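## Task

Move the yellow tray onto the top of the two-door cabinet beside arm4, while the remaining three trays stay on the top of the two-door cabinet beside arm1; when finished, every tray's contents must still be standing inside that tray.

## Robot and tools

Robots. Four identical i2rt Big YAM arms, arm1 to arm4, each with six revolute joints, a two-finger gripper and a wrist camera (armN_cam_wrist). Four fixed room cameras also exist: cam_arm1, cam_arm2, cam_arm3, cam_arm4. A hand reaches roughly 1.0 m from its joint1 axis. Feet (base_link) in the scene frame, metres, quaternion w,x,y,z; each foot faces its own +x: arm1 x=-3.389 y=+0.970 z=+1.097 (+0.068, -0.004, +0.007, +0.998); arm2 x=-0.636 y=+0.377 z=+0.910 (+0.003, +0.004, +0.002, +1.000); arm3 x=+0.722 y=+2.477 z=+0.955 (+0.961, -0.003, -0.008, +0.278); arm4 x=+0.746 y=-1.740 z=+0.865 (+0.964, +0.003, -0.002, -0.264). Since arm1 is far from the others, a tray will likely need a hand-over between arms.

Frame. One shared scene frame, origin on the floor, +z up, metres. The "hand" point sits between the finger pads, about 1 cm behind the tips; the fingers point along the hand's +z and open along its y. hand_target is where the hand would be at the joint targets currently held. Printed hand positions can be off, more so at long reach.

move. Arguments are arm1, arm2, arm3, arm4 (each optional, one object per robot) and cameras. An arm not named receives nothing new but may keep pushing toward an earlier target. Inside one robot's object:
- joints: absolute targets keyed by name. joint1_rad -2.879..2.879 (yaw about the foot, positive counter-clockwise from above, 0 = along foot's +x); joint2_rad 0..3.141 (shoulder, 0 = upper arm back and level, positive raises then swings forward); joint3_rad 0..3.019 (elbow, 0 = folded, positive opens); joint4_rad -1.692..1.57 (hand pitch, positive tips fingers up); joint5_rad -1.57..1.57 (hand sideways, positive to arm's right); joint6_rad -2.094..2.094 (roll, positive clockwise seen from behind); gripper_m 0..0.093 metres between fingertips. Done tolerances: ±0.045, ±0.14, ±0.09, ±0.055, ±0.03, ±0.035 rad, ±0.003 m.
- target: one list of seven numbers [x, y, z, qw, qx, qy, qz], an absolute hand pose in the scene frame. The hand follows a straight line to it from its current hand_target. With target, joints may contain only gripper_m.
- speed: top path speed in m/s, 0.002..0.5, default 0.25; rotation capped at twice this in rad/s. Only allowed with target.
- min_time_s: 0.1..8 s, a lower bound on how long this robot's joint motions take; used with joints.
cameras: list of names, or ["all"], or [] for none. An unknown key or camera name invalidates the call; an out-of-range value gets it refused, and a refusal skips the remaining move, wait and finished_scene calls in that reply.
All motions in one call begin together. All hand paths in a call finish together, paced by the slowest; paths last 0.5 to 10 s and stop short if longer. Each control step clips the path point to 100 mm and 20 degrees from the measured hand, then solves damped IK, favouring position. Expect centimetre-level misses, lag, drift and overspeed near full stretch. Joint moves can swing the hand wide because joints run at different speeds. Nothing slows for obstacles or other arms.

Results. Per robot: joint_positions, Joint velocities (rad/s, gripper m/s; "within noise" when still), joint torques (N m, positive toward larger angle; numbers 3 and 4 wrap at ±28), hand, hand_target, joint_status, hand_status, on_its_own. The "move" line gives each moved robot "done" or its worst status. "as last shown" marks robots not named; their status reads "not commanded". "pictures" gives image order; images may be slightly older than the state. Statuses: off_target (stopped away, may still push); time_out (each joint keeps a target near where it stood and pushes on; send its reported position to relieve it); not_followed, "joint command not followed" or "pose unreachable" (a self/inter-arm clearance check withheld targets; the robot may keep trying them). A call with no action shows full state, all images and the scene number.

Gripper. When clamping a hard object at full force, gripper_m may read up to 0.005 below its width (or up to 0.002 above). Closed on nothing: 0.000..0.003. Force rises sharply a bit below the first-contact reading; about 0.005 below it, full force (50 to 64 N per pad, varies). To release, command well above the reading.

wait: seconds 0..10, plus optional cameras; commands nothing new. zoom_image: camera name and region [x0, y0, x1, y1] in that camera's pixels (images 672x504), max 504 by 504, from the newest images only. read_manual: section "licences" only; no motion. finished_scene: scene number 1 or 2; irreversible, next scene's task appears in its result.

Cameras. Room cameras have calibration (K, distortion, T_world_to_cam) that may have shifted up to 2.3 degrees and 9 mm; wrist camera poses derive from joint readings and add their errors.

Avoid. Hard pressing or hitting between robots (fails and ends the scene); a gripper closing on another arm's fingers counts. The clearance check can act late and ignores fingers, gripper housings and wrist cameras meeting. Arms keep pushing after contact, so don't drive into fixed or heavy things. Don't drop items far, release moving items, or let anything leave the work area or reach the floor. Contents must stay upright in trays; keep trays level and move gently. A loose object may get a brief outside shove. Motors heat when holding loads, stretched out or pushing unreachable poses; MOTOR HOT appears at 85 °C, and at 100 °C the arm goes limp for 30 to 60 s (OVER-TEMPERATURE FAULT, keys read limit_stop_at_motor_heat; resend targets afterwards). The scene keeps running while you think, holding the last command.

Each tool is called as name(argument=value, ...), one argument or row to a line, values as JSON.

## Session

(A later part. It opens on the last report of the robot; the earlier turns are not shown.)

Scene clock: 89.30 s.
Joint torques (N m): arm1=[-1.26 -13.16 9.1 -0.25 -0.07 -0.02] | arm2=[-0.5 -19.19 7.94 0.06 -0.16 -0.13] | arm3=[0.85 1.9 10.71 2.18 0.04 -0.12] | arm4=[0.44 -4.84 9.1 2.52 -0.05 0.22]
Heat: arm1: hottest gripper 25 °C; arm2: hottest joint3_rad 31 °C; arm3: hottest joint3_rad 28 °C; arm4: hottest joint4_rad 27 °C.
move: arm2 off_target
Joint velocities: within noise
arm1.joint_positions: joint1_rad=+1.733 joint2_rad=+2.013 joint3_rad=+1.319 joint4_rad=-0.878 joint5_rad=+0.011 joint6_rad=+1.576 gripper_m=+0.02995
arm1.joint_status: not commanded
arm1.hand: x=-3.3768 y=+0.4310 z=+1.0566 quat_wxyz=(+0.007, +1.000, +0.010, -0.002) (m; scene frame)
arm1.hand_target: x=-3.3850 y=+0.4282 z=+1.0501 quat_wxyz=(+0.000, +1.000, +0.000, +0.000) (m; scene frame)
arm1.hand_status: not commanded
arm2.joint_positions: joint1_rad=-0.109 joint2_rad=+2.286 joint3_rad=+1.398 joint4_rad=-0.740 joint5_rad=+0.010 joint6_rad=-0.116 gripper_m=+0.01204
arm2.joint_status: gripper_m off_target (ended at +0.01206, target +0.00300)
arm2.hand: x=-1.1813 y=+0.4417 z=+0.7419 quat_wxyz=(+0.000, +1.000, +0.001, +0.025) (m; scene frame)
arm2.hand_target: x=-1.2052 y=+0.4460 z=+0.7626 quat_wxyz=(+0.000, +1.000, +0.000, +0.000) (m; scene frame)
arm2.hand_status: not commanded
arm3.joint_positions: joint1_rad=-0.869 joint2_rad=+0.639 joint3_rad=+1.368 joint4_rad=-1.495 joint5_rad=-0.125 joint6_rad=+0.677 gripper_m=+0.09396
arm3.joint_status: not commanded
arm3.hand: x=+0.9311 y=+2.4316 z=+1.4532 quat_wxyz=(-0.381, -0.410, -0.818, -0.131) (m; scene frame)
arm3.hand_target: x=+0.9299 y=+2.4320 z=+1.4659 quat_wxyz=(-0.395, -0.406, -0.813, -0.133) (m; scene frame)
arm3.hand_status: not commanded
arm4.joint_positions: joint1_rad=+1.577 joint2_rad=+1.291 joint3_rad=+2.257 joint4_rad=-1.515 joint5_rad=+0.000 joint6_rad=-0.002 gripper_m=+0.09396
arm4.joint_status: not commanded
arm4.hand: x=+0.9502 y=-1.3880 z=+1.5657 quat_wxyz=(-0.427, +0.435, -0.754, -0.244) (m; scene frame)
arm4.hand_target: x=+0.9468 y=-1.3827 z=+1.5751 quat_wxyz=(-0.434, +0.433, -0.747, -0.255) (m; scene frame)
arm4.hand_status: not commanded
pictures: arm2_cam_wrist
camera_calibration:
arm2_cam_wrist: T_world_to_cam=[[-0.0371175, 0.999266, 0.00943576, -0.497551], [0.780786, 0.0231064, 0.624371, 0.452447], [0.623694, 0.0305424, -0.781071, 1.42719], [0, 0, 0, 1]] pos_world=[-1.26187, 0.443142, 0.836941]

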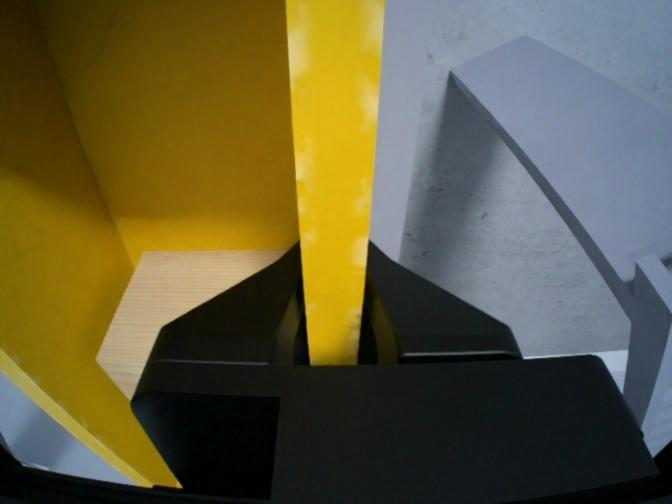

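move(
  arm2={"target":[-1.19,0.447,0.84,0,1,0,0],"speed":0.12},
)

move(
  arm2={"target":[-1.12,0.43,1.0,0,1,0,0],"speed":0.2},
  cameras=["cam_arm2","arm2_cam_wrist"],
)

Scene clock: 92.33 s.
Joint torques (N m): arm1=[-1.26 -13.22 9.11 -0.24 -0.07 -0.02] | arm2=[-0.85 -20.01 6.27 -0.13 -0.16 -0.17] | arm3=[0.91 1.85 10.78 2.17 0.04 -0.12] | arm4=[0.44 -4.84 9.1 2.52 -0.05 0.22]
Heat: arm1: hottest joint2_rad 25 °C; arm2: hottest joint3_rad 31 °C; arm3: hottest joint3_rad 28 °C; arm4: hottest joint4_rad 27 °C.
move: arm2 off_target
Joint velocities: within noise
arm1, arm3, arm4: as last shown
arm2.joint_positions: joint1_rad=-0.109 joint2_rad=+2.138 joint3_rad=+1.382 joint4_rad=-0.849 joint5_rad=+0.010 joint6_rad=-0.116 gripper_m=+0.01204
arm2.joint_status: not commanded
arm2.hand: x=-1.1842 y=+0.4426 z=+0.8174 quat_wxyz=(-0.001, +1.000, +0.001, +0.014) (m; scene frame)
arm2.hand_target: x=-1.1899 y=+0.4470 z=+0.8395 quat_wxyz=(+0.000, +1.000, +0.000, +0.000) (m; scene frame)
arm2.hand_status: off_target (0.024 m and 1.6 deg from the pose sent, 0.099 m and 2.9 deg at the start)
pictures: none

Scene clock: 93.97 s.
Joint torques (N m): arm1=[-1.26 -13.22 9.11 -0.24 -0.07 -0.02] | arm2=[0.5 -16.15 7.75 -0.17 -0.18 -0.01] | arm3=[0.97 1.9 10.76 2.15 0.05 -0.11] | arm4=[0.44 -4.84 9.1 2.52 -0.04 0.21]
Heat: arm1: hottest joint2_rad 25 °C; arm2: hottest joint3_rad 31 °C; arm3: hottest joint3_rad 28 °C; arm4: hottest joint4_rad 27 °C.
move: arm2 off_target
Joint velocities: within noise
arm1, arm3, arm4: as last shown
arm2.joint_positions: joint1_rad=-0.108 joint2_rad=+1.747 joint3_rad=+1.273 joint4_rad=-1.126 joint5_rad=+0.010 joint6_rad=-0.114 gripper_m=+0.01204
arm2.joint_status: not commanded
arm2.hand: x=-1.1195 y=+0.4353 z=+0.9828 quat_wxyz=(-0.002, +1.000, +0.000, +0.011) (m; scene frame)
arm2.hand_target: x=-1.1199 y=+0.4301 z=+0.9997 quat_wxyz=(+0.000, +1.000, +0.000, +0.000) (m; scene frame)
arm2.hand_status: off_target (0.018 m and 1.3 deg from the pose sent, 0.194 m and 1.6 deg at the start)
pictures: arm2_cam_wrist, cam_arm2
camera_calibration:
arm2_cam_wrist: T_world_to_cam=[[-0.0350996, 0.999288, 0.013814, -0.493079], [0.79821, 0.0197141, 0.602056, 0.29686], [0.601355, 0.0321584, -0.798334, 1.56831], [0, 0, 0, 1]] pos_world=[-1.19737, 0.436442, 1.08012]

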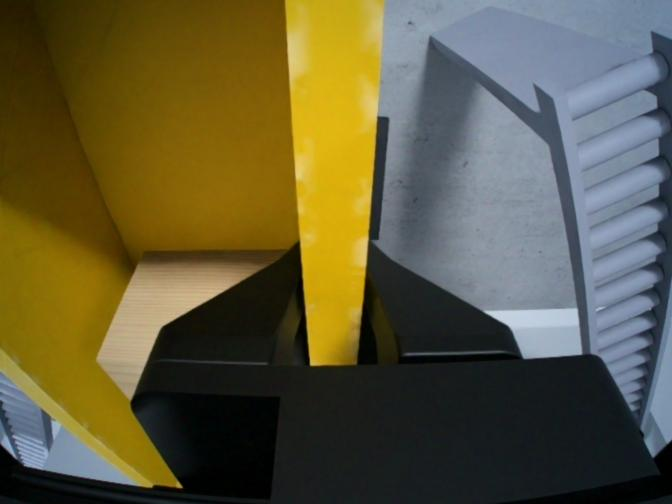

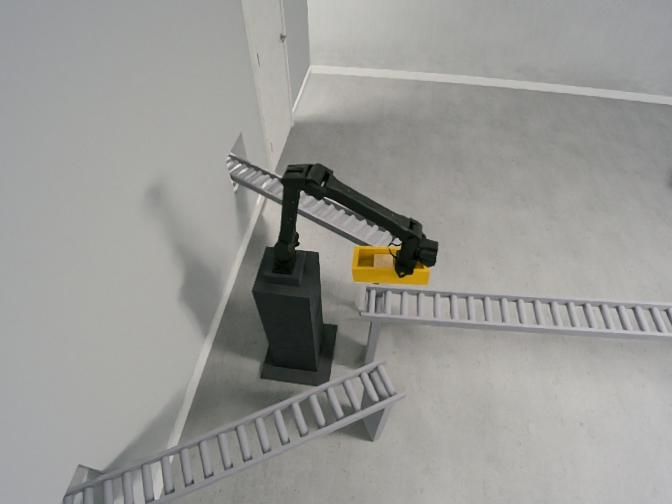

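move(
  arm2={"joints":{"joint1_rad":0.82,"joint6_rad":1.33},"min_time_s":2.5},
  cameras=["cam_arm2"],
)

zoom_image(
  camera="cam_arm2",
  region=[230, 100, 460, 310],
)

Scene clock: 97.57 s.
Joint torques (N m): arm1=[-1.26 -13.22 9.1 -0.25 -0.07 -0.02] | arm2=[-0.62 -16.09 7.68 0.13 -0.09 -0.01] | arm3=[1.03 1.79 10.76 2.17 0.04 -0.12] | arm4=[0.44 -4.84 9.1 2.52 -0.05 0.22]
Heat: arm1: hottest joint2_rad 25 °C; arm2: hottest joint3_rad 31 °C; arm3: hottest joint3_rad 28 °C; arm4: hottest joint4_rad 27 °C.
move: arm2 done
Joint velocities: within noise
arm1, arm3, arm4: as last shown
arm2.joint_positions: joint1_rad=+0.825 joint2_rad=+1.747 joint3_rad=+1.273 joint4_rad=-1.136 joint5_rad=+0.010 joint6_rad=+1.322 gripper_m=+0.01204
arm2.joint_status: all done
arm2.hand: x=-0.9681 y=+0.0246 z=+0.9831 quat_wxyz=(-0.017, +0.968, -0.249, +0.002) (m; scene frame)
arm2.hand_target: x=-0.9705 y=+0.0236 z=+0.9999 quat_wxyz=(-0.001, +0.967, -0.255, -0.003) (m; scene frame)
arm2.hand_status: not commanded
pictures: cam_arm2

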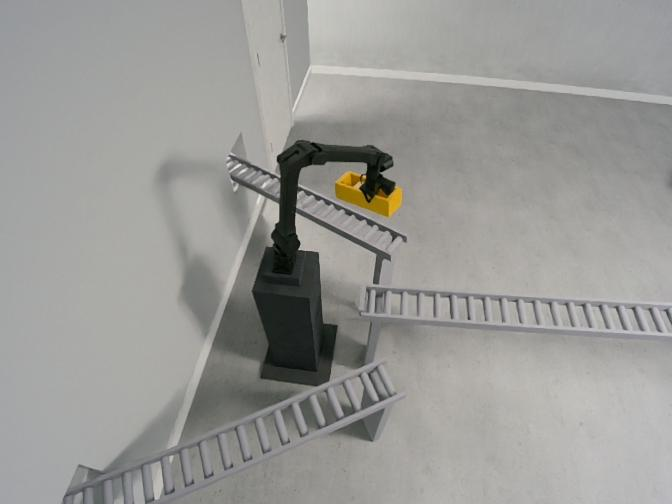

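Scaled by 2.191 from the camera's 672x504 image, which has a finer 960x720 frame.

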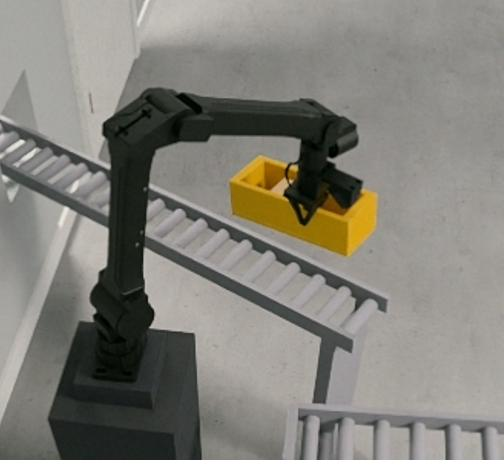

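move(
  arm2={"target":[-0.955,0.066,0.925,-0.0,0.966,-0.259,-0.034],"speed":0.15},
  cameras=["cam_arm2","arm2_cam_wrist"],
)

zoom_image(
  camera="cam_arm2",
  region=[310, 150, 430, 270],
)

Scene clock: 100.03 s.
Joint torques (N m): arm1=[-1.26 -13.22 9.11 -0.25 -0.07 -0.02] | arm2=[-0.85 -15.38 6.8 0.77 0.06 -0.13] | arm3=[0.79 1.96 10.74 2.15 0.05 -0.12] | arm4=[0.38 -4.84 9.1 2.52 -0.05 0.22]
Heat: arm1: hottest joint2_rad 25 °C; arm2: hottest joint3_rad 30 °C; arm3: hottest joint3_rad 28 °C; arm4: hottest joint4_rad 27 °C.
move: arm2 off_target
Joint velocities: within noise
arm1, arm3, arm4: as last shown
arm2.joint_positions: joint1_rad=+0.809 joint2_rad=+1.747 joint3_rad=+1.027 joint4_rad=-0.887 joint5_rad=+0.059 joint6_rad=+1.322 gripper_m=+0.01204
arm2.joint_status: not commanded
arm2.hand: x=-0.9441 y=+0.0733 z=+0.9053 quat_wxyz=(-0.028, +0.966, -0.256, -0.020) (m; scene frame)
arm2.hand_target: x=-0.9548 y=+0.0663 z=+0.9250 quat_wxyz=(+0.000, +0.965, -0.259, -0.034) (m; scene frame)
arm2.hand_status: off_target (0.024 m and 3.6 deg from the pose sent, 0.072 m and 4.7 deg at the start)
pictures: arm2_cam_wrist, cam_arm2
camera_calibration:
arm2_cam_wrist: T_world_to_cam=[[0.465846, 0.88307, 0.0563463, 0.318766], [0.729269, -0.419216, 0.540763, 0.233259], [0.501153, -0.210821, -0.839286, 1.37285], [0, 0, 0, 1]] pos_world=[-1.00661, 0.105719, 1.00812]

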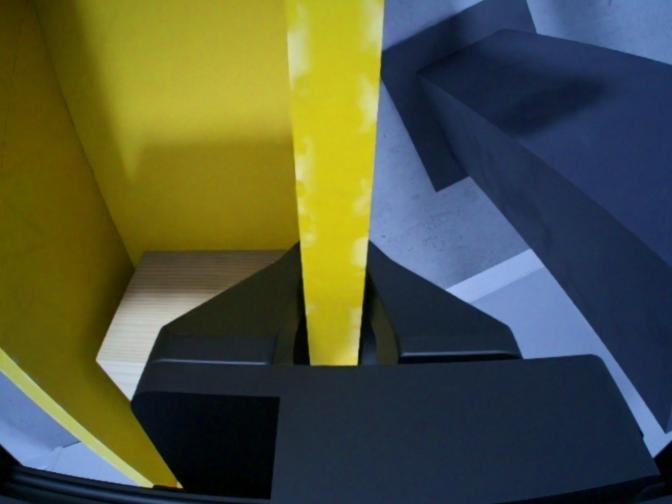

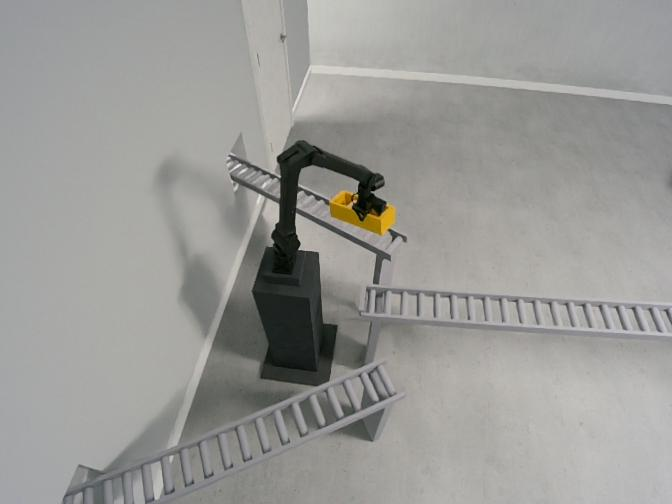

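Scaled by 4.200 from the camera's 672x504 image, which has a finer 960x720 frame.

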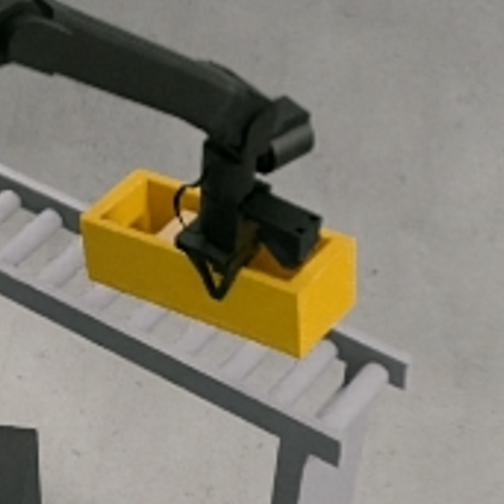

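move(
  arm2={"target":[-0.96,0.056,0.868,0.025,0.966,-0.259,0.02],"speed":0.15},
  cameras=["cam_arm2","arm2_cam_wrist"],
)

zoom_image(
  camera="cam_arm2",
  region=[310, 150, 430, 270],
)

Scene clock: 103.17 s.
Joint torques (N m): arm1=[-1.26 -13.22 9.09 -0.24 -0.07 -0.02] | arm2=[-0.73 -14.92 6.3 0.8 -0.32 -0.21] | arm3=[0.79 1.85 10.74 2.18 0.04 -0.12] | arm4=[0.38 -4.78 9.1 2.52 -0.05 0.21]
Heat: arm1: hottest joint2_rad 25 °C; arm2: hottest joint3_rad 30 °C; arm3: hottest joint3_rad 28 °C; arm4: hottest joint4_rad 27 °C.
move: arm2 off_target
Joint velocities: within noise
arm1, arm3, arm4: as last shown
arm2.joint_positions: joint1_rad=+0.770 joint2_rad=+1.863 joint3_rad=+1.024 joint4_rad=-0.765 joint5_rad=-0.051 joint6_rad=+1.294 gripper_m=+0.01204
arm2.joint_status: not commanded
arm2.hand: x=-0.9498 y=+0.0647 z=+0.8551 quat_wxyz=(+0.001, +0.965, -0.262, +0.027) (m; scene frame)
arm2.hand_target: x=-0.9598 y=+0.0561 z=+0.8681 quat_wxyz=(+0.025, +0.965, -0.259, +0.020) (m; scene frame)
arm2.hand_status: off_target (0.019 m and 2.8 deg from the pose sent, 0.044 m and 7.6 deg at the start)
pictures: arm2_cam_wrist, cam_arm2
camera_calibration:
arm2_cam_wrist: T_world_to_cam=[[0.474276, 0.880135, 0.0206291, 0.370554], [0.679769, -0.380994, 0.626704, 0.137895], [0.559443, -0.283207, -0.778984, 1.34024], [0, 0, 0, 1]] pos_world=[-1.01927, 0.105967, 0.949965]

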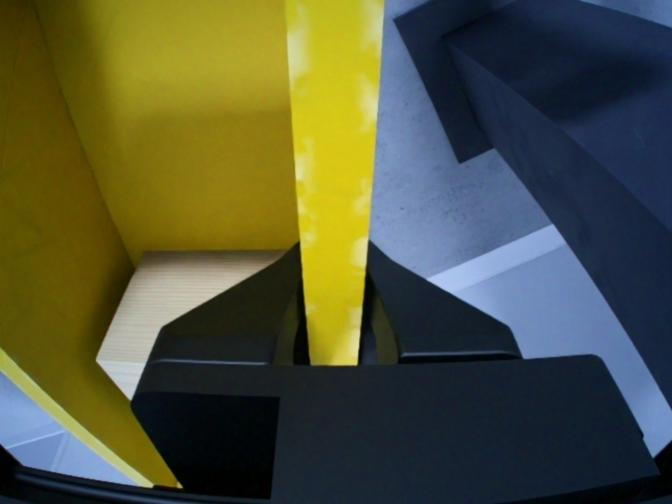

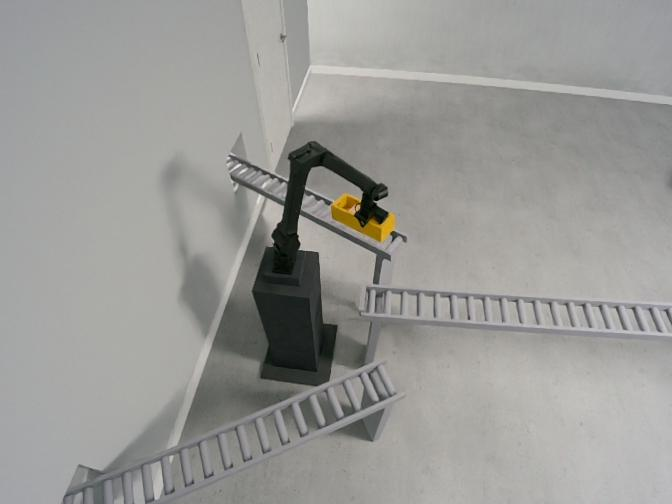

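Scaled by 4.200 from the camera's 672x504 image, which has a finer 960x720 frame.

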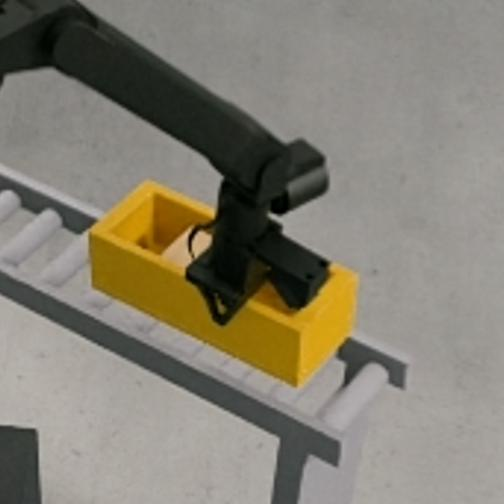

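move(
  arm2={"target":[-0.965,0.048,0.845,0.025,0.966,-0.262,0.045],"speed":0.12},
  cameras=["cam_arm2"],
)

zoom_image(
  camera="cam_arm2",
  region=[310, 150, 430, 270],
)

Scene clock: 105.00 s.
Joint torques (N m): arm1=[-1.26 -13.22 9.11 -0.24 -0.07 -0.02] | arm2=[-0.91 -14.86 8.32 0.59 -0.37 -0.23] | arm3=[0.97 1.85 10.76 2.18 0.04 -0.12] | arm4=[0.44 -4.84 9.1 2.52 -0.04 0.22]
Heat: arm1: hottest joint2_rad 25 °C; arm2: hottest joint3_rad 30 °C; arm3: hottest joint3_rad 28 °C; arm4: hottest joint4_rad 27 °C.
move: arm2 off_target
Joint velocities: within noise
arm1, arm3, arm4: as last shown
arm2.joint_positions: joint1_rad=+0.761 joint2_rad=+1.931 joint3_rad=+1.024 joint4_rad=-0.751 joint5_rad=-0.092 joint6_rad=+1.290 gripper_m=+0.01204
arm2.joint_status: not commanded
arm2.hand: x=-0.9402 y=+0.0696 z=+0.8268 quat_wxyz=(-0.011, +0.962, -0.265, +0.059) (m; scene frame)
arm2.hand_target: x=-0.9642 y=+0.0490 z=+0.8460 quat_wxyz=(+0.025, +0.964, -0.261, +0.045) (m; scene frame)
arm2.hand_status: off_target (0.038 m and 4.5 deg from the pose sent, 0.025 m and 3.4 deg at the start)
pictures: cam_arm2

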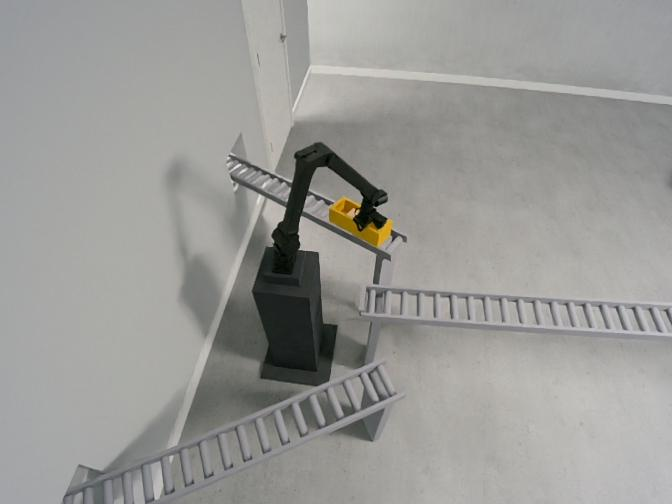

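Scaled by 4.200 from the camera's 672x504 image, which has a finer 960x720 frame.

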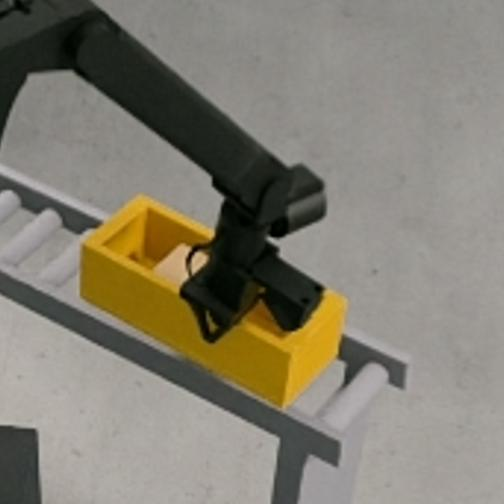

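move(
  arm2={"target":[-0.972,0.033,0.858,0.03,0.966,-0.262,0.035],"speed":0.12},
  cameras=["cam_arm2"],
)

zoom_image(
  camera="cam_arm2",
  region=[310, 150, 430, 270],
)

Scene clock: 106.53 s.
Joint torques (N m): arm1=[-1.26 -13.22 9.11 -0.25 -0.07 -0.02] | arm2=[0.38 -15.56 9.5 0.03 -0.13 -0.04] | arm3=[0.91 1.79 10.77 2.18 0.03 -0.12] | arm4=[0.44 -4.84 9.1 2.54 -0.05 0.21]
Heat: arm1: hottest joint2_rad 25 °C; arm2: hottest joint3_rad 30 °C; arm3: hottest joint3_rad 28 °C; arm4: hottest joint4_rad 27 °C.
move: arm2 off_target
Joint velocities: within noise
arm1, arm3, arm4: as last shown
arm2.joint_positions: joint1_rad=+0.762 joint2_rad=+1.931 joint3_rad=+1.046 joint4_rad=-0.759 joint5_rad=-0.089 joint6_rad=+1.290 gripper_m=+0.01204
arm2.joint_status: not commanded
arm2.hand: x=-0.9480 y=+0.0624 z=+0.8319 quat_wxyz=(-0.005, +0.963, -0.265, +0.054) (m; scene frame)
arm2.hand_target: x=-0.9706 y=+0.0343 z=+0.8591 quat_wxyz=(+0.030, +0.964, -0.261, +0.035) (m; scene frame)
arm2.hand_status: off_target (0.046 m and 4.6 deg from the pose sent, 0.058 m and 5.5 deg at the start)
pictures: cam_arm2

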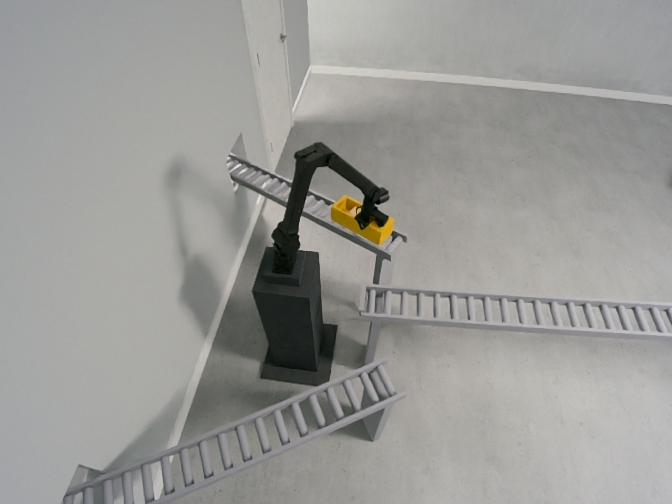

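Scaled by 4.200 from the camera's 672x504 image, which has a finer 960x720 frame.

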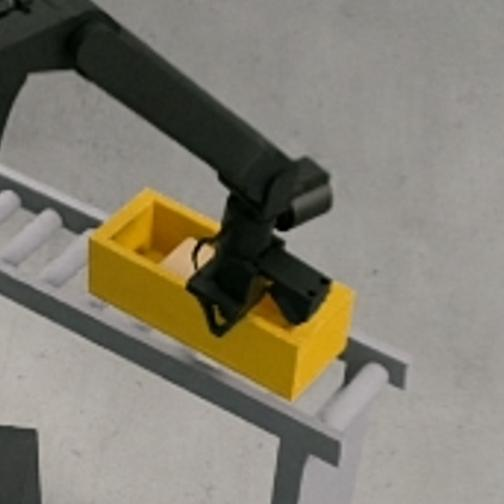

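move(
  arm2={"target":[-0.980,0.020,0.855,0.035,0.966,-0.262,0.035],"speed":0.12},
)

move(
  arm2={"target":[-0.978,0.024,0.825,0.03,0.966,-0.262,0.035],"speed":0.1},
  cameras=["cam_arm2","arm2_cam_wrist"],
)

zoom_image(
  camera="cam_arm2",
  region=[310, 150, 430, 270],
)

Scene clock: 108.33 s.
Joint torques (N m): arm1=[-1.26 -13.22 9.11 -0.24 -0.07 -0.02] | arm2=[0.44 -14.92 9.76 0.13 -0.31 -0.04] | arm3=[0.79 1.79 10.76 2.14 0.04 -0.13] | arm4=[0.38 -4.84 9.1 2.52 -0.05 0.22]
Heat: arm1: hottest joint2_rad 25 °C; arm2: hottest joint3_rad 30 °C; arm3: hottest joint3_rad 28 °C; arm4: hottest joint3_rad 27 °C.
move: arm2 off_target
Joint velocities: within noise
arm1.joint_positions: joint1_rad=+1.733 joint2_rad=+2.013 joint3_rad=+1.319 joint4_rad=-0.878 joint5_rad=+0.011 joint6_rad=+1.576 gripper_m=+0.02995
arm1.joint_status: not commanded
arm1.hand: x=-3.3768 y=+0.4310 z=+1.0566 quat_wxyz=(+0.007, +1.000, +0.010, -0.002) (m; scene frame)
arm1.hand_target: x=-3.3850 y=+0.4282 z=+1.0501 quat_wxyz=(+0.000, +1.000, +0.000, +0.000) (m; scene frame)
arm1.hand_status: not commanded
arm2.joint_positions: joint1_rad=+0.768 joint2_rad=+1.946 joint3_rad=+1.086 joint4_rad=-0.762 joint5_rad=-0.089 joint6_rad=+1.295 gripper_m=+0.01204
arm2.joint_status: not commanded
arm2.hand: x=-0.9586 y=+0.0485 z=+0.8347 quat_wxyz=(+0.003, +0.963, -0.264, +0.048) (m; scene frame)
arm2.hand_target: x=-0.9788 y=+0.0212 z=+0.8562 quat_wxyz=(+0.035, +0.964, -0.261, +0.035) (m; scene frame)
arm2.hand_status: off_target (0.041 m and 3.9 deg from the pose sent, 0.058 m and 5.1 deg at the start)
arm3.joint_positions: joint1_rad=-0.869 joint2_rad=+0.639 joint3_rad=+1.368 joint4_rad=-1.495 joint5_rad=-0.125 joint6_rad=+0.677 gripper_m=+0.09396
arm3.joint_status: not commanded
arm3.hand: x=+0.9311 y=+2.4316 z=+1.4532 quat_wxyz=(-0.381, -0.410, -0.818, -0.131) (m; scene frame)
arm3.hand_target: x=+0.9299 y=+2.4320 z=+1.4659 quat_wxyz=(-0.395, -0.406, -0.813, -0.133) (m; scene frame)
arm3.hand_status: not commanded
arm4.joint_positions: joint1_rad=+1.577 joint2_rad=+1.291 joint3_rad=+2.257 joint4_rad=-1.515 joint5_rad=+0.000 joint6_rad=-0.002 gripper_m=+0.09396
arm4.joint_status: not commanded
arm4.hand: x=+0.9502 y=-1.3880 z=+1.5657 quat_wxyz=(-0.427, +0.435, -0.754, -0.244) (m; scene frame)
arm4.hand_target: x=+0.9468 y=-1.3827 z=+1.5751 quat_wxyz=(-0.434, +0.433, -0.747, -0.255) (m; scene frame)
arm4.hand_status: not commanded
pictures: none

Scene clock: 109.50 s.
Joint torques (N m): arm1=[-1.32 -13.22 9.11 -0.24 -0.07 -0.02] | arm2=[0.32 -15.56 8.28 0.7 -0.14 -0.05] | arm3=[0.85 1.85 10.74 2.14 0.05 -0.11] | arm4=[0.44 -4.84 9.1 2.52 -0.05 0.22]
Heat: arm1: hottest joint2_rad 25 °C; arm2: hottest joint3_rad 30 °C; arm3: hottest joint3_rad 28 °C; arm4: hottest joint3_rad 27 °C.
move: arm2 off_target
Joint velocities: within noise
arm1, arm3, arm4: as last shown
arm2.joint_positions: joint1_rad=+0.768 joint2_rad=+2.007 joint3_rad=+1.086 joint4_rad=-0.716 joint5_rad=-0.088 joint6_rad=+1.295 gripper_m=+0.01204
arm2.joint_status: not commanded
arm2.hand: x=-0.9573 y=+0.0500 z=+0.8077 quat_wxyz=(-0.003, +0.963, -0.264, +0.051) (m; scene frame)
arm2.hand_target: x=-0.9771 y=+0.0249 z=+0.8262 quat_wxyz=(+0.030, +0.964, -0.261, +0.035) (m; scene frame)
arm2.hand_status: off_target (0.037 m and 4.2 deg from the pose sent, 0.033 m and 3.4 deg at the start)
pictures: arm2_cam_wrist, cam_arm2
camera_calibration:
arm2_cam_wrist: T_world_to_cam=[[0.477201, 0.877856, 0.0405826, 0.374913], [0.646116, -0.38178, 0.660892, 0.107372], [0.595662, -0.289157, -0.749383, 1.31445], [0, 0, 0, 1]] pos_world=[-1.03125, 0.0919563, 0.898851]

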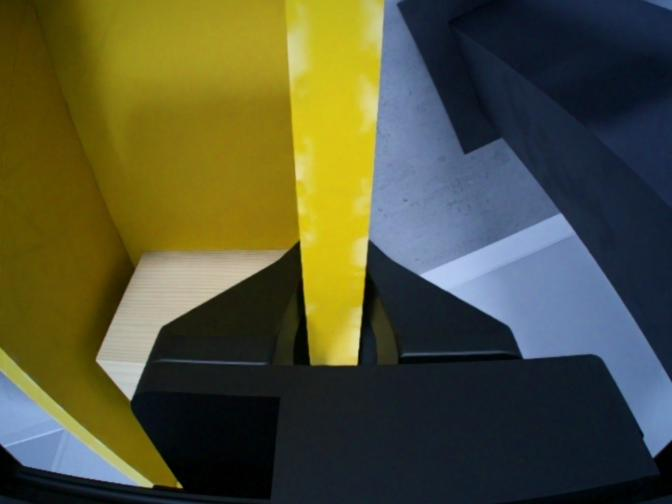

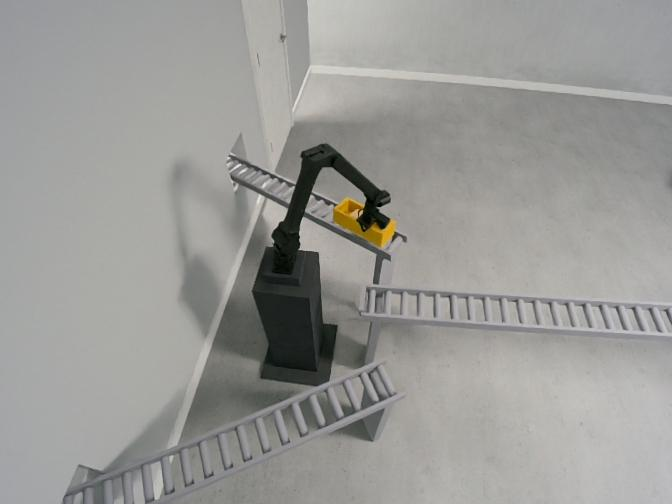

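Scaled by 4.200 from the camera's 672x504 image, which has a finer 960x720 frame.

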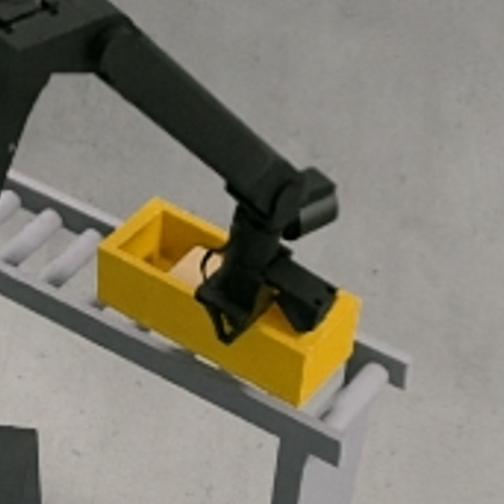

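move(
  arm2={"target":[-0.980,0.018,0.800,0.03,0.966,-0.262,0.035],"speed":0.1},
  cameras=["cam_arm2"],
)

zoom_image(
  camera="cam_arm2",
  region=[310, 150, 430, 270],
)

Scene clock: 110.90 s.
Joint torques (N m): arm1=[-1.26 -13.22 9.11 -0.24 -0.07 -0.02] | arm2=[0.44 -15.91 8.61 0.65 -0.15 -0.04] | arm3=[0.97 1.85 10.81 2.21 0.03 -0.12] | arm4=[0.44 -4.84 9.1 2.52 -0.05 0.22]
Heat: arm1: hottest joint2_rad 25 °C; arm2: hottest joint3_rad 30 °C; arm3: hottest joint3_rad 28 °C; arm4: hottest joint3_rad 27 °C.
move: arm2 off_target
Joint velocities: within noise
arm1, arm3, arm4: as last shown
arm2.joint_positions: joint1_rad=+0.773 joint2_rad=+2.067 joint3_rad=+1.089 joint4_rad=-0.669 joint5_rad=-0.088 joint6_rad=+1.301 gripper_m=+0.01204
arm2.joint_status: not commanded
arm2.hand: x=-0.9549 y=+0.0493 z=+0.7814 quat_wxyz=(-0.007, +0.963, -0.265, +0.054) (m; scene frame)
arm2.hand_target: x=-0.9788 y=+0.0192 z=+0.8018 quat_wxyz=(+0.030, +0.964, -0.261, +0.035) (m; scene frame)
arm2.hand_status: off_target (0.044 m and 4.8 deg from the pose sent, 0.040 m and 4.3 deg at the start)
pictures: cam_arm2

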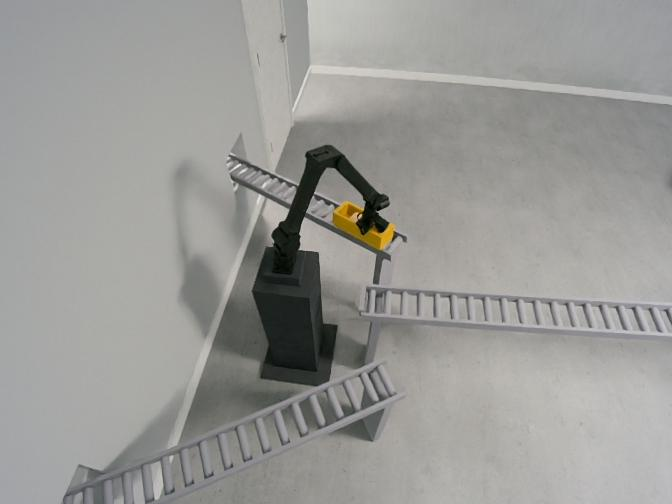

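Scaled by 4.200 from the camera's 672x504 image, which has a finer 960x720 frame.

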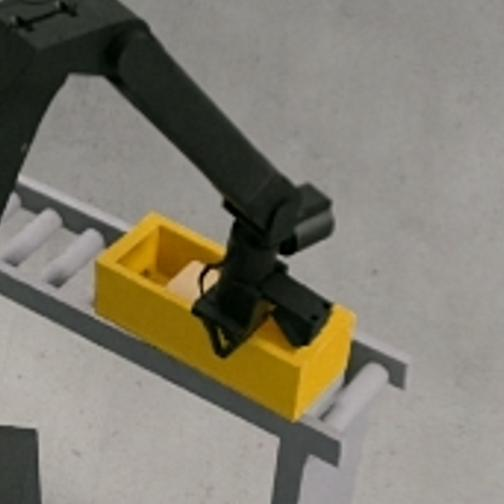

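move(
  arm2={"target":[-0.996,-0.01,0.815,0.035,0.966,-0.262,0.035],"speed":0.12},
  cameras=["cam_arm2"],
)

zoom_image(
  camera="cam_arm2",
  region=[310, 150, 430, 270],
)

Scene clock: 112.57 s.
Joint torques (N m): arm1=[-1.26 -13.22 9.1 -0.25 -0.07 -0.02] | arm2=[0.32 -16.56 9.21 0.12 -0.3 -0.05] | arm3=[0.91 1.96 10.77 2.14 0.05 -0.12] | arm4=[0.44 -4.84 9.1 2.52 -0.04 0.22]
Heat: arm1: hottest joint2_rad 25 °C; arm2: hottest joint3_rad 30 °C; arm3: hottest joint3_rad 28 °C; arm4: hottest joint3_rad 27 °C.
move: arm2 off_target
Joint velocities: within noise
arm1, arm3, arm4: as last shown
arm2.joint_positions: joint1_rad=+0.789 joint2_rad=+2.086 joint3_rad=+1.187 joint4_rad=-0.720 joint5_rad=-0.088 joint6_rad=+1.315 gripper_m=+0.01204
arm2.joint_status: not commanded
arm2.hand: x=-0.9754 y=+0.0182 z=+0.7943 quat_wxyz=(+0.004, +0.964, -0.263, +0.047) (m; scene frame)
arm2.hand_target: x=-0.9949 y=-0.0088 z=+0.8161 quat_wxyz=(+0.035, +0.964, -0.261, +0.035) (m; scene frame)
arm2.hand_status: off_target (0.041 m and 3.9 deg from the pose sent, 0.080 m and 5.3 deg at the start)
pictures: cam_arm2

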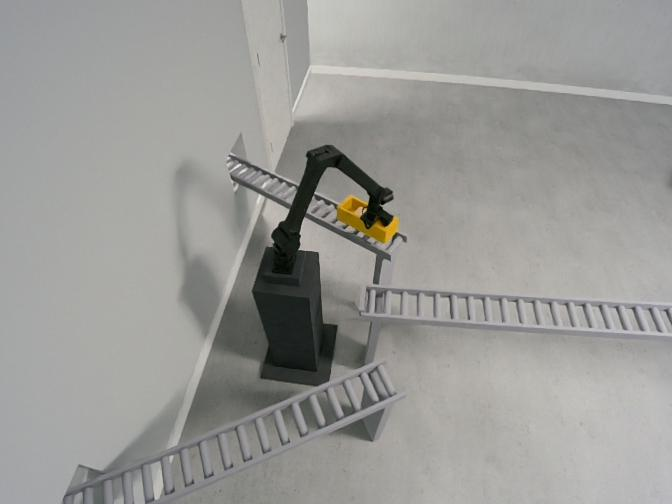

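Scaled by 4.200 from the camera's 672x504 image, which has a finer 960x720 frame.

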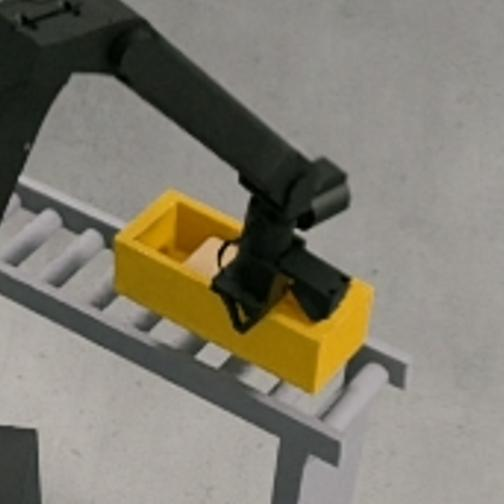

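move(
  arm2={"target":[-0.995,-0.006,0.782,0.035,0.966,-0.262,0.035],"speed":0.1},
  cameras=["cam_arm2","arm2_cam_wrist"],
)

zoom_image(
  camera="cam_arm2",
  region=[310, 150, 430, 270],
)

Scene clock: 115.87 s.
Joint torques (N m): arm1=[-1.2 -13.22 9.11 -0.24 -0.07 -0.02] | arm2=[-0.03 -17.08 7.9 0.72 -0.3 -0.08] | arm3=[0.85 1.9 10.74 2.14 0.05 -0.12] | arm4=[0.44 -4.84 9.1 2.52 -0.04 0.21]
Heat: arm1: hottest joint2_rad 25 °C; arm2: hottest joint3_rad 30 °C; arm3: hottest joint3_rad 28 °C; arm4: hottest joint3_rad 27 °C.
move: arm2 off_target
Joint velocities: within noise
arm1, arm3, arm4: as last shown
arm2.joint_positions: joint1_rad=+0.789 joint2_rad=+2.150 joint3_rad=+1.187 joint4_rad=-0.666 joint5_rad=-0.088 joint6_rad=+1.315 gripper_m=+0.01204
arm2.joint_status: not commanded
arm2.hand: x=-0.9731 y=+0.0207 z=+0.7634 quat_wxyz=(-0.001, +0.963, -0.264, +0.049) (m; scene frame)
arm2.hand_target: x=-0.9941 y=-0.0049 z=+0.7833 quat_wxyz=(+0.035, +0.964, -0.261, +0.035) (m; scene frame)
arm2.hand_status: off_target (0.039 m and 4.4 deg from the pose sent, 0.033 m and 3.8 deg at the start)
pictures: arm2_cam_wrist, cam_arm2
camera_calibration:
arm2_cam_wrist: T_world_to_cam=[[0.476277, 0.878597, 0.0350421, 0.413269], [0.650122, -0.378697, 0.658733, 0.141083], [0.592031, -0.290958, -0.75156, 1.28034], [0, 0, 0, 1]] pos_world=[-1.04655, 0.0628578, 0.854838]

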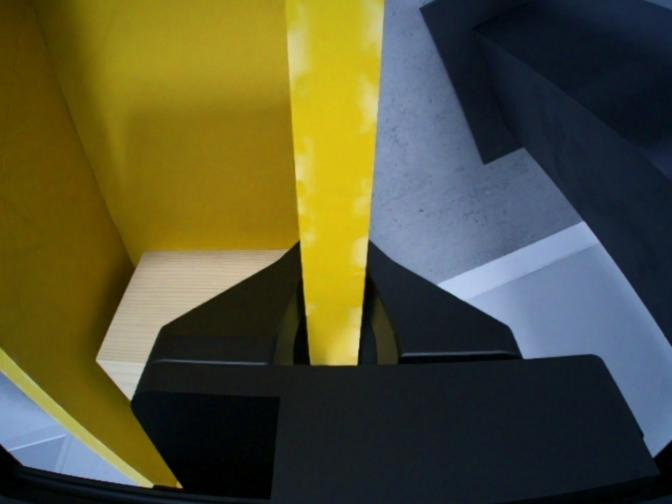

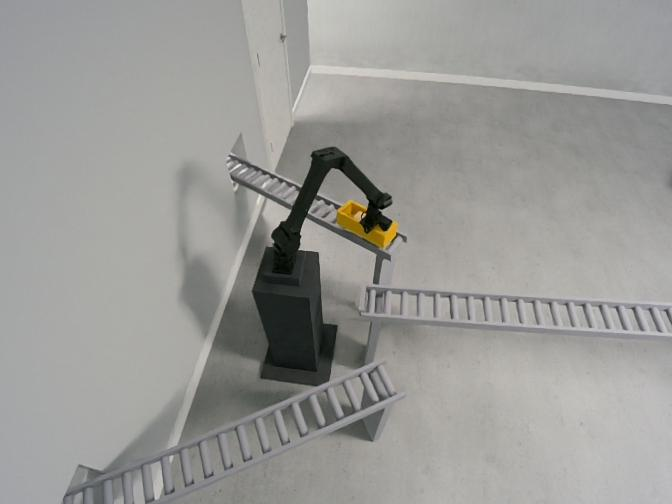

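Scaled by 4.200 from the camera's 672x504 image, which has a finer 960x720 frame.

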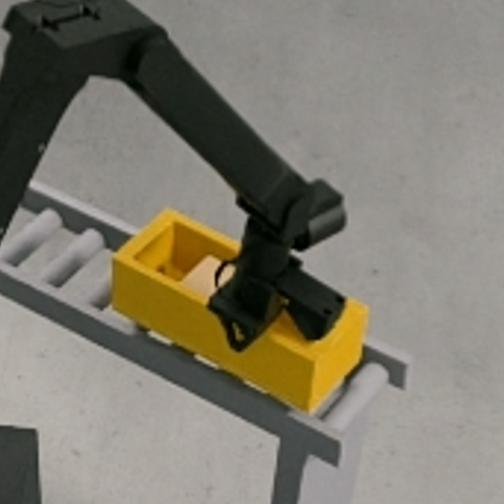

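move(
  arm2={"target":[-1.0,-0.015,0.765,0.035,0.966,-0.262,0.035],"speed":0.1},
  cameras=["cam_arm2"],
)

zoom_image(
  camera="cam_arm2",
  region=[310, 150, 430, 270],
)

Scene clock: 117.37 s.
Joint torques (N m): arm1=[-1.26 -13.22 9.11 -0.24 -0.07 -0.02] | arm2=[0.44 -17.03 8.64 0.69 -0.31 -0.04] | arm3=[0.91 1.85 10.76 2.11 0.04 -0.12] | arm4=[0.44 -4.84 9.1 2.54 -0.05 0.21]
Heat: arm1: hottest joint2_rad 25 °C; arm2: hottest joint3_rad 30 °C; arm3: hottest joint3_rad 28 °C; arm4: hottest joint3_rad 27 °C.
move: arm2 off_target
Joint velocities: within noise
arm1, arm3, arm4: as last shown
arm2.joint_positions: joint1_rad=+0.790 joint2_rad=+2.195 joint3_rad=+1.210 joint4_rad=-0.650 joint5_rad=-0.088 joint6_rad=+1.317 gripper_m=+0.01204
arm2.joint_status: not commanded
arm2.hand: x=-0.9758 y=+0.0178 z=+0.7468 quat_wxyz=(-0.003, +0.963, -0.264, +0.051) (m; scene frame)
arm2.hand_target: x=-0.9987 y=-0.0138 z=+0.7668 quat_wxyz=(+0.035, +0.964, -0.261, +0.035) (m; scene frame)
arm2.hand_status: off_target (0.045 m and 4.8 deg from the pose sent, 0.045 m and 4.4 deg at the start)
pictures: cam_arm2

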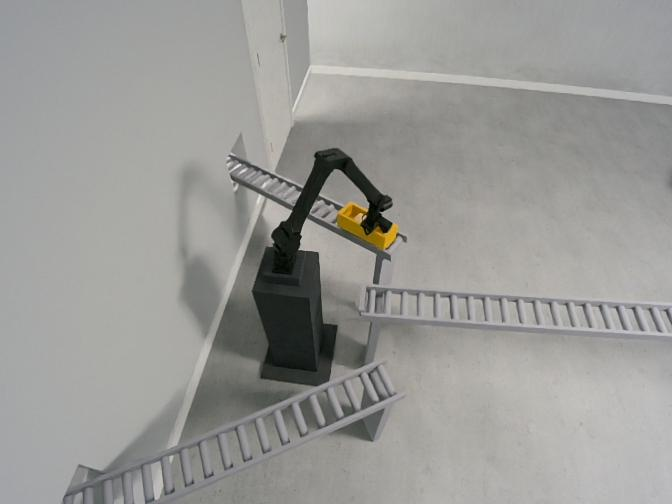

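Scaled by 4.200 from the camera's 672x504 image, which has a finer 960x720 frame.

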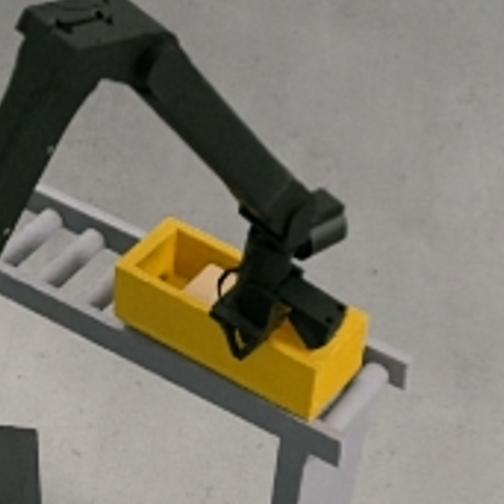

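move(
  arm2={"target":[-1.012,-0.036,0.778,0.035,0.966,-0.262,0.035],"speed":0.1},
)

move(
  arm2={"target":[-1.012,-0.034,0.75,0.035,0.966,-0.262,0.035],"speed":0.1},
  cameras=["cam_arm2"],
)

zoom_image(
  camera="cam_arm2",
  region=[310, 150, 430, 270],
)

Scene clock: 119.17 s.
Joint torques (N m): arm1=[-1.26 -13.22 9.11 -0.24 -0.07 -0.02] | arm2=[0.32 -17.79 9.02 0.13 -0.3 -0.04] | arm3=[0.85 1.96 10.76 2.13 0.04 -0.12] | arm4=[0.44 -4.84 9.1 2.52 -0.05 0.22]
Heat: arm1: hottest joint2_rad 25 °C; arm2: hottest joint3_rad 30 °C; arm3: hottest joint3_rad 28 °C; arm4: hottest joint3_rad 27 °C.
move: arm2 off_target
Joint velocities: within noise
arm1, arm3, arm4: as last shown
arm2.joint_positions: joint1_rad=+0.802 joint2_rad=+2.210 joint3_rad=+1.291 joint4_rad=-0.699 joint5_rad=-0.088 joint6_rad=+1.328 gripper_m=+0.01204
arm2.joint_status: not commanded
arm2.hand: x=-0.9914 y=-0.0065 z=+0.7572 quat_wxyz=(+0.003, +0.964, -0.263, +0.047) (m; scene frame)
arm2.hand_target: x=-1.0109 y=-0.0348 z=+0.7794 quat_wxyz=(+0.035, +0.964, -0.261, +0.035) (m; scene frame)
arm2.hand_status: off_target (0.042 m and 3.9 deg from the pose sent, 0.072 m and 4.8 deg at the start)
pictures: none

Scene clock: 120.30 s.
Joint torques (N m): arm1=[-1.32 -13.22 9.11 -0.25 -0.07 -0.02] | arm2=[0.15 -18.08 8.65 0.69 -0.28 -0.07] | arm3=[0.79 1.85 10.78 2.1 0.05 -0.11] | arm4=[0.38 -4.84 9.11 2.52 -0.05 0.22]
Heat: arm1: hottest joint2_rad 25 °C; arm2: hottest joint3_rad 30 °C; arm3: hottest joint3_rad 28 °C; arm4: hottest joint3_rad 27 °C.
move: arm2 off_target
Joint velocities: within noise
arm1, arm3, arm4: as last shown
arm2.joint_positions: joint1_rad=+0.802 joint2_rad=+2.264 joint3_rad=+1.291 joint4_rad=-0.664 joint5_rad=-0.088 joint6_rad=+1.329 gripper_m=+0.01204
arm2.joint_status: not commanded
arm2.hand: x=-0.9862 y=-0.0012 z=+0.7297 quat_wxyz=(-0.005, +0.963, -0.264, +0.052) (m; scene frame)
arm2.hand_target: x=-1.0108 y=-0.0327 z=+0.7520 quat_wxyz=(+0.035, +0.964, -0.261, +0.035) (m; scene frame)
arm2.hand_status: off_target (0.046 m and 5.0 deg from the pose sent, 0.035 m and 3.9 deg at the start)
pictures: cam_arm2

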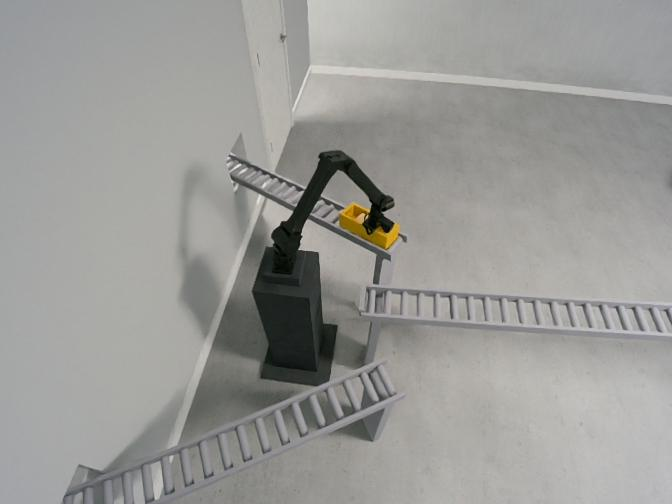

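Scaled by 4.200 from the camera's 672x504 image, which has a finer 960x720 frame.

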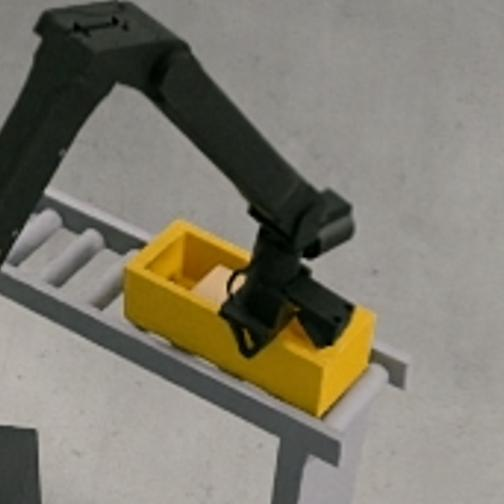

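move(
  arm2={"target":[-0.992,-0.06,0.753,0.035,0.966,-0.262,0.035],"speed":0.1},
)

move(
  arm2={"target":[-0.992,-0.058,0.73,0.035,0.966,-0.262,0.035],"speed":0.1},
  cameras=["cam_arm2","arm2_cam_wrist"],
)

zoom_image(
  camera="cam_arm2",
  region=[310, 150, 430, 270],
)

Scene clock: 122.03 s.
Joint torques (N m): arm1=[-1.26 -13.22 9.11 -0.24 -0.07 -0.02] | arm2=[-0.21 -18.02 9.13 0.38 -0.21 -0.05] | arm3=[0.97 1.85 10.78 2.14 0.04 -0.12] | arm4=[0.38 -4.84 9.1 2.52 -0.05 0.22]
Heat: arm1: hottest joint2_rad 25 °C; arm2: hottest joint2_rad 30 °C; arm3: hottest joint3_rad 28 °C; arm4: hottest joint3_rad 27 °C.
move: arm2 off_target
Joint velocities: within noise
arm1.joint_positions: joint1_rad=+1.733 joint2_rad=+2.013 joint3_rad=+1.319 joint4_rad=-0.878 joint5_rad=+0.011 joint6_rad=+1.576 gripper_m=+0.02995
arm1.joint_status: not commanded
arm1.hand: x=-3.3768 y=+0.4310 z=+1.0566 quat_wxyz=(+0.007, +1.000, +0.010, -0.002) (m; scene frame)
arm1.hand_target: x=-3.3850 y=+0.4282 z=+1.0501 quat_wxyz=(+0.000, +1.000, +0.000, +0.000) (m; scene frame)
arm1.hand_status: not commanded
arm2.joint_positions: joint1_rad=+0.864 joint2_rad=+2.264 joint3_rad=+1.302 joint4_rad=-0.664 joint5_rad=-0.089 joint6_rad=+1.385 gripper_m=+0.01204
arm2.joint_status: not commanded
arm2.hand: x=-0.9662 y=-0.0272 z=+0.7319 quat_wxyz=(-0.003, +0.964, -0.261, +0.049) (m; scene frame)
arm2.hand_target: x=-0.9907 y=-0.0585 z=+0.7548 quat_wxyz=(+0.035, +0.964, -0.261, +0.035) (m; scene frame)
arm2.hand_status: off_target (0.047 m and 4.6 deg from the pose sent, 0.064 m and 5.0 deg at the start)
arm3.joint_positions: joint1_rad=-0.869 joint2_rad=+0.639 joint3_rad=+1.368 joint4_rad=-1.495 joint5_rad=-0.125 joint6_rad=+0.677 gripper_m=+0.09396
arm3.joint_status: not commanded
arm3.hand: x=+0.9311 y=+2.4316 z=+1.4532 quat_wxyz=(-0.381, -0.410, -0.818, -0.131) (m; scene frame)
arm3.hand_target: x=+0.9299 y=+2.4320 z=+1.4659 quat_wxyz=(-0.395, -0.406, -0.813, -0.133) (m; scene frame)
arm3.hand_status: not commanded
arm4.joint_positions: joint1_rad=+1.577 joint2_rad=+1.291 joint3_rad=+2.257 joint4_rad=-1.515 joint5_rad=+0.000 joint6_rad=-0.002 gripper_m=+0.09396
arm4.joint_status: not commanded
arm4.hand: x=+0.9502 y=-1.3880 z=+1.5657 quat_wxyz=(-0.427, +0.435, -0.754, -0.244) (m; scene frame)
arm4.hand_target: x=+0.9468 y=-1.3827 z=+1.5751 quat_wxyz=(-0.434, +0.433, -0.747, -0.255) (m; scene frame)
arm4.hand_status: not commanded
pictures: none

Scene clock: 123.00 s.
Joint torques (N m): arm1=[-1.26 -13.22 9.11 -0.24 -0.07 -0.02] | arm2=[-0.38 -16.09 9.1 1.31 -0.19 -0.08] | arm3=[0.73 1.9 10.77 2.18 0.04 -0.12] | arm4=[0.44 -4.89 9.1 2.54 -0.05 0.22]
Heat: arm1: hottest joint2_rad 25 °C; arm2: hottest joint2_rad 30 °C; arm3: hottest joint3_rad 28 °C; arm4: hottest joint3_rad 27 °C.
move: arm2 off_target
Joint velocities: within noise
arm1, arm3, arm4: as last shown
arm2.joint_positions: joint1_rad=+0.864 joint2_rad=+2.281 joint3_rad=+1.304 joint4_rad=-0.650 joint5_rad=-0.089 joint6_rad=+1.387 gripper_m=+0.01204
arm2.joint_status: not commanded
arm2.hand: x=-0.9658 y=-0.0268 z=+0.7239 quat_wxyz=(-0.003, +0.964, -0.262, +0.049) (m; scene frame)
arm2.hand_target: x=-0.9908 y=-0.0565 z=+0.7324 quat_wxyz=(+0.035, +0.964, -0.261, +0.035) (m; scene frame)
arm2.hand_status: off_target (0.041 m and 4.6 deg from the pose sent, 0.040 m and 4.6 deg at the start)
pictures: arm2_cam_wrist, cam_arm2
camera_calibration:
arm2_cam_wrist: T_world_to_cam=[[0.473361, 0.879996, 0.0391887, 0.44709], [0.650954, -0.379436, 0.657485, 0.146101], [0.593454, -0.285718, -0.752448, 1.23467], [0, 0, 0, 1]] pos_world=[-1.03946, 0.014765, 0.815443]

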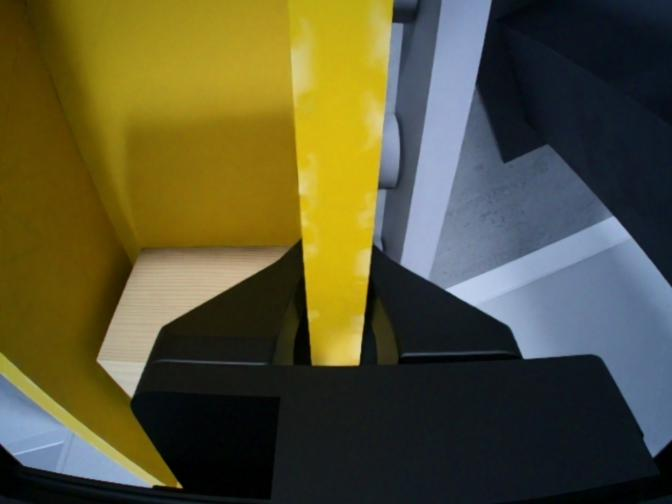

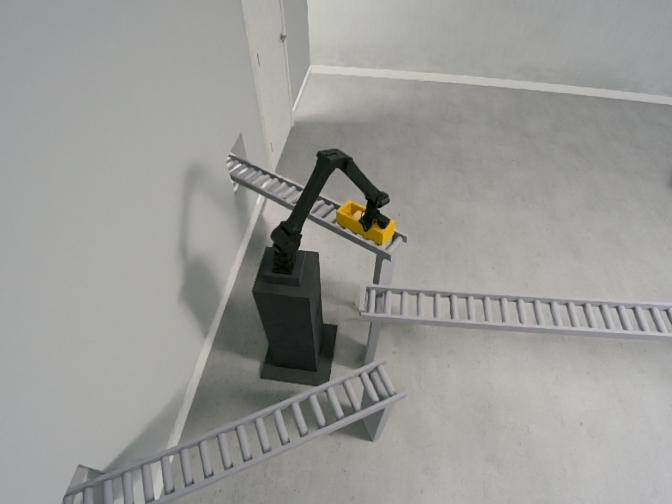

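Scaled by 4.200 from the camera's 672x504 image, which has a finer 960x720 frame.

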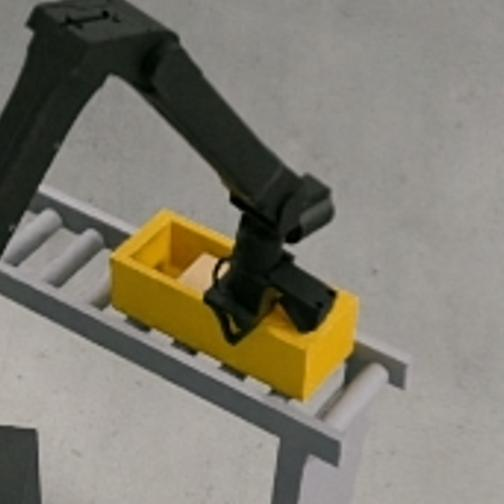

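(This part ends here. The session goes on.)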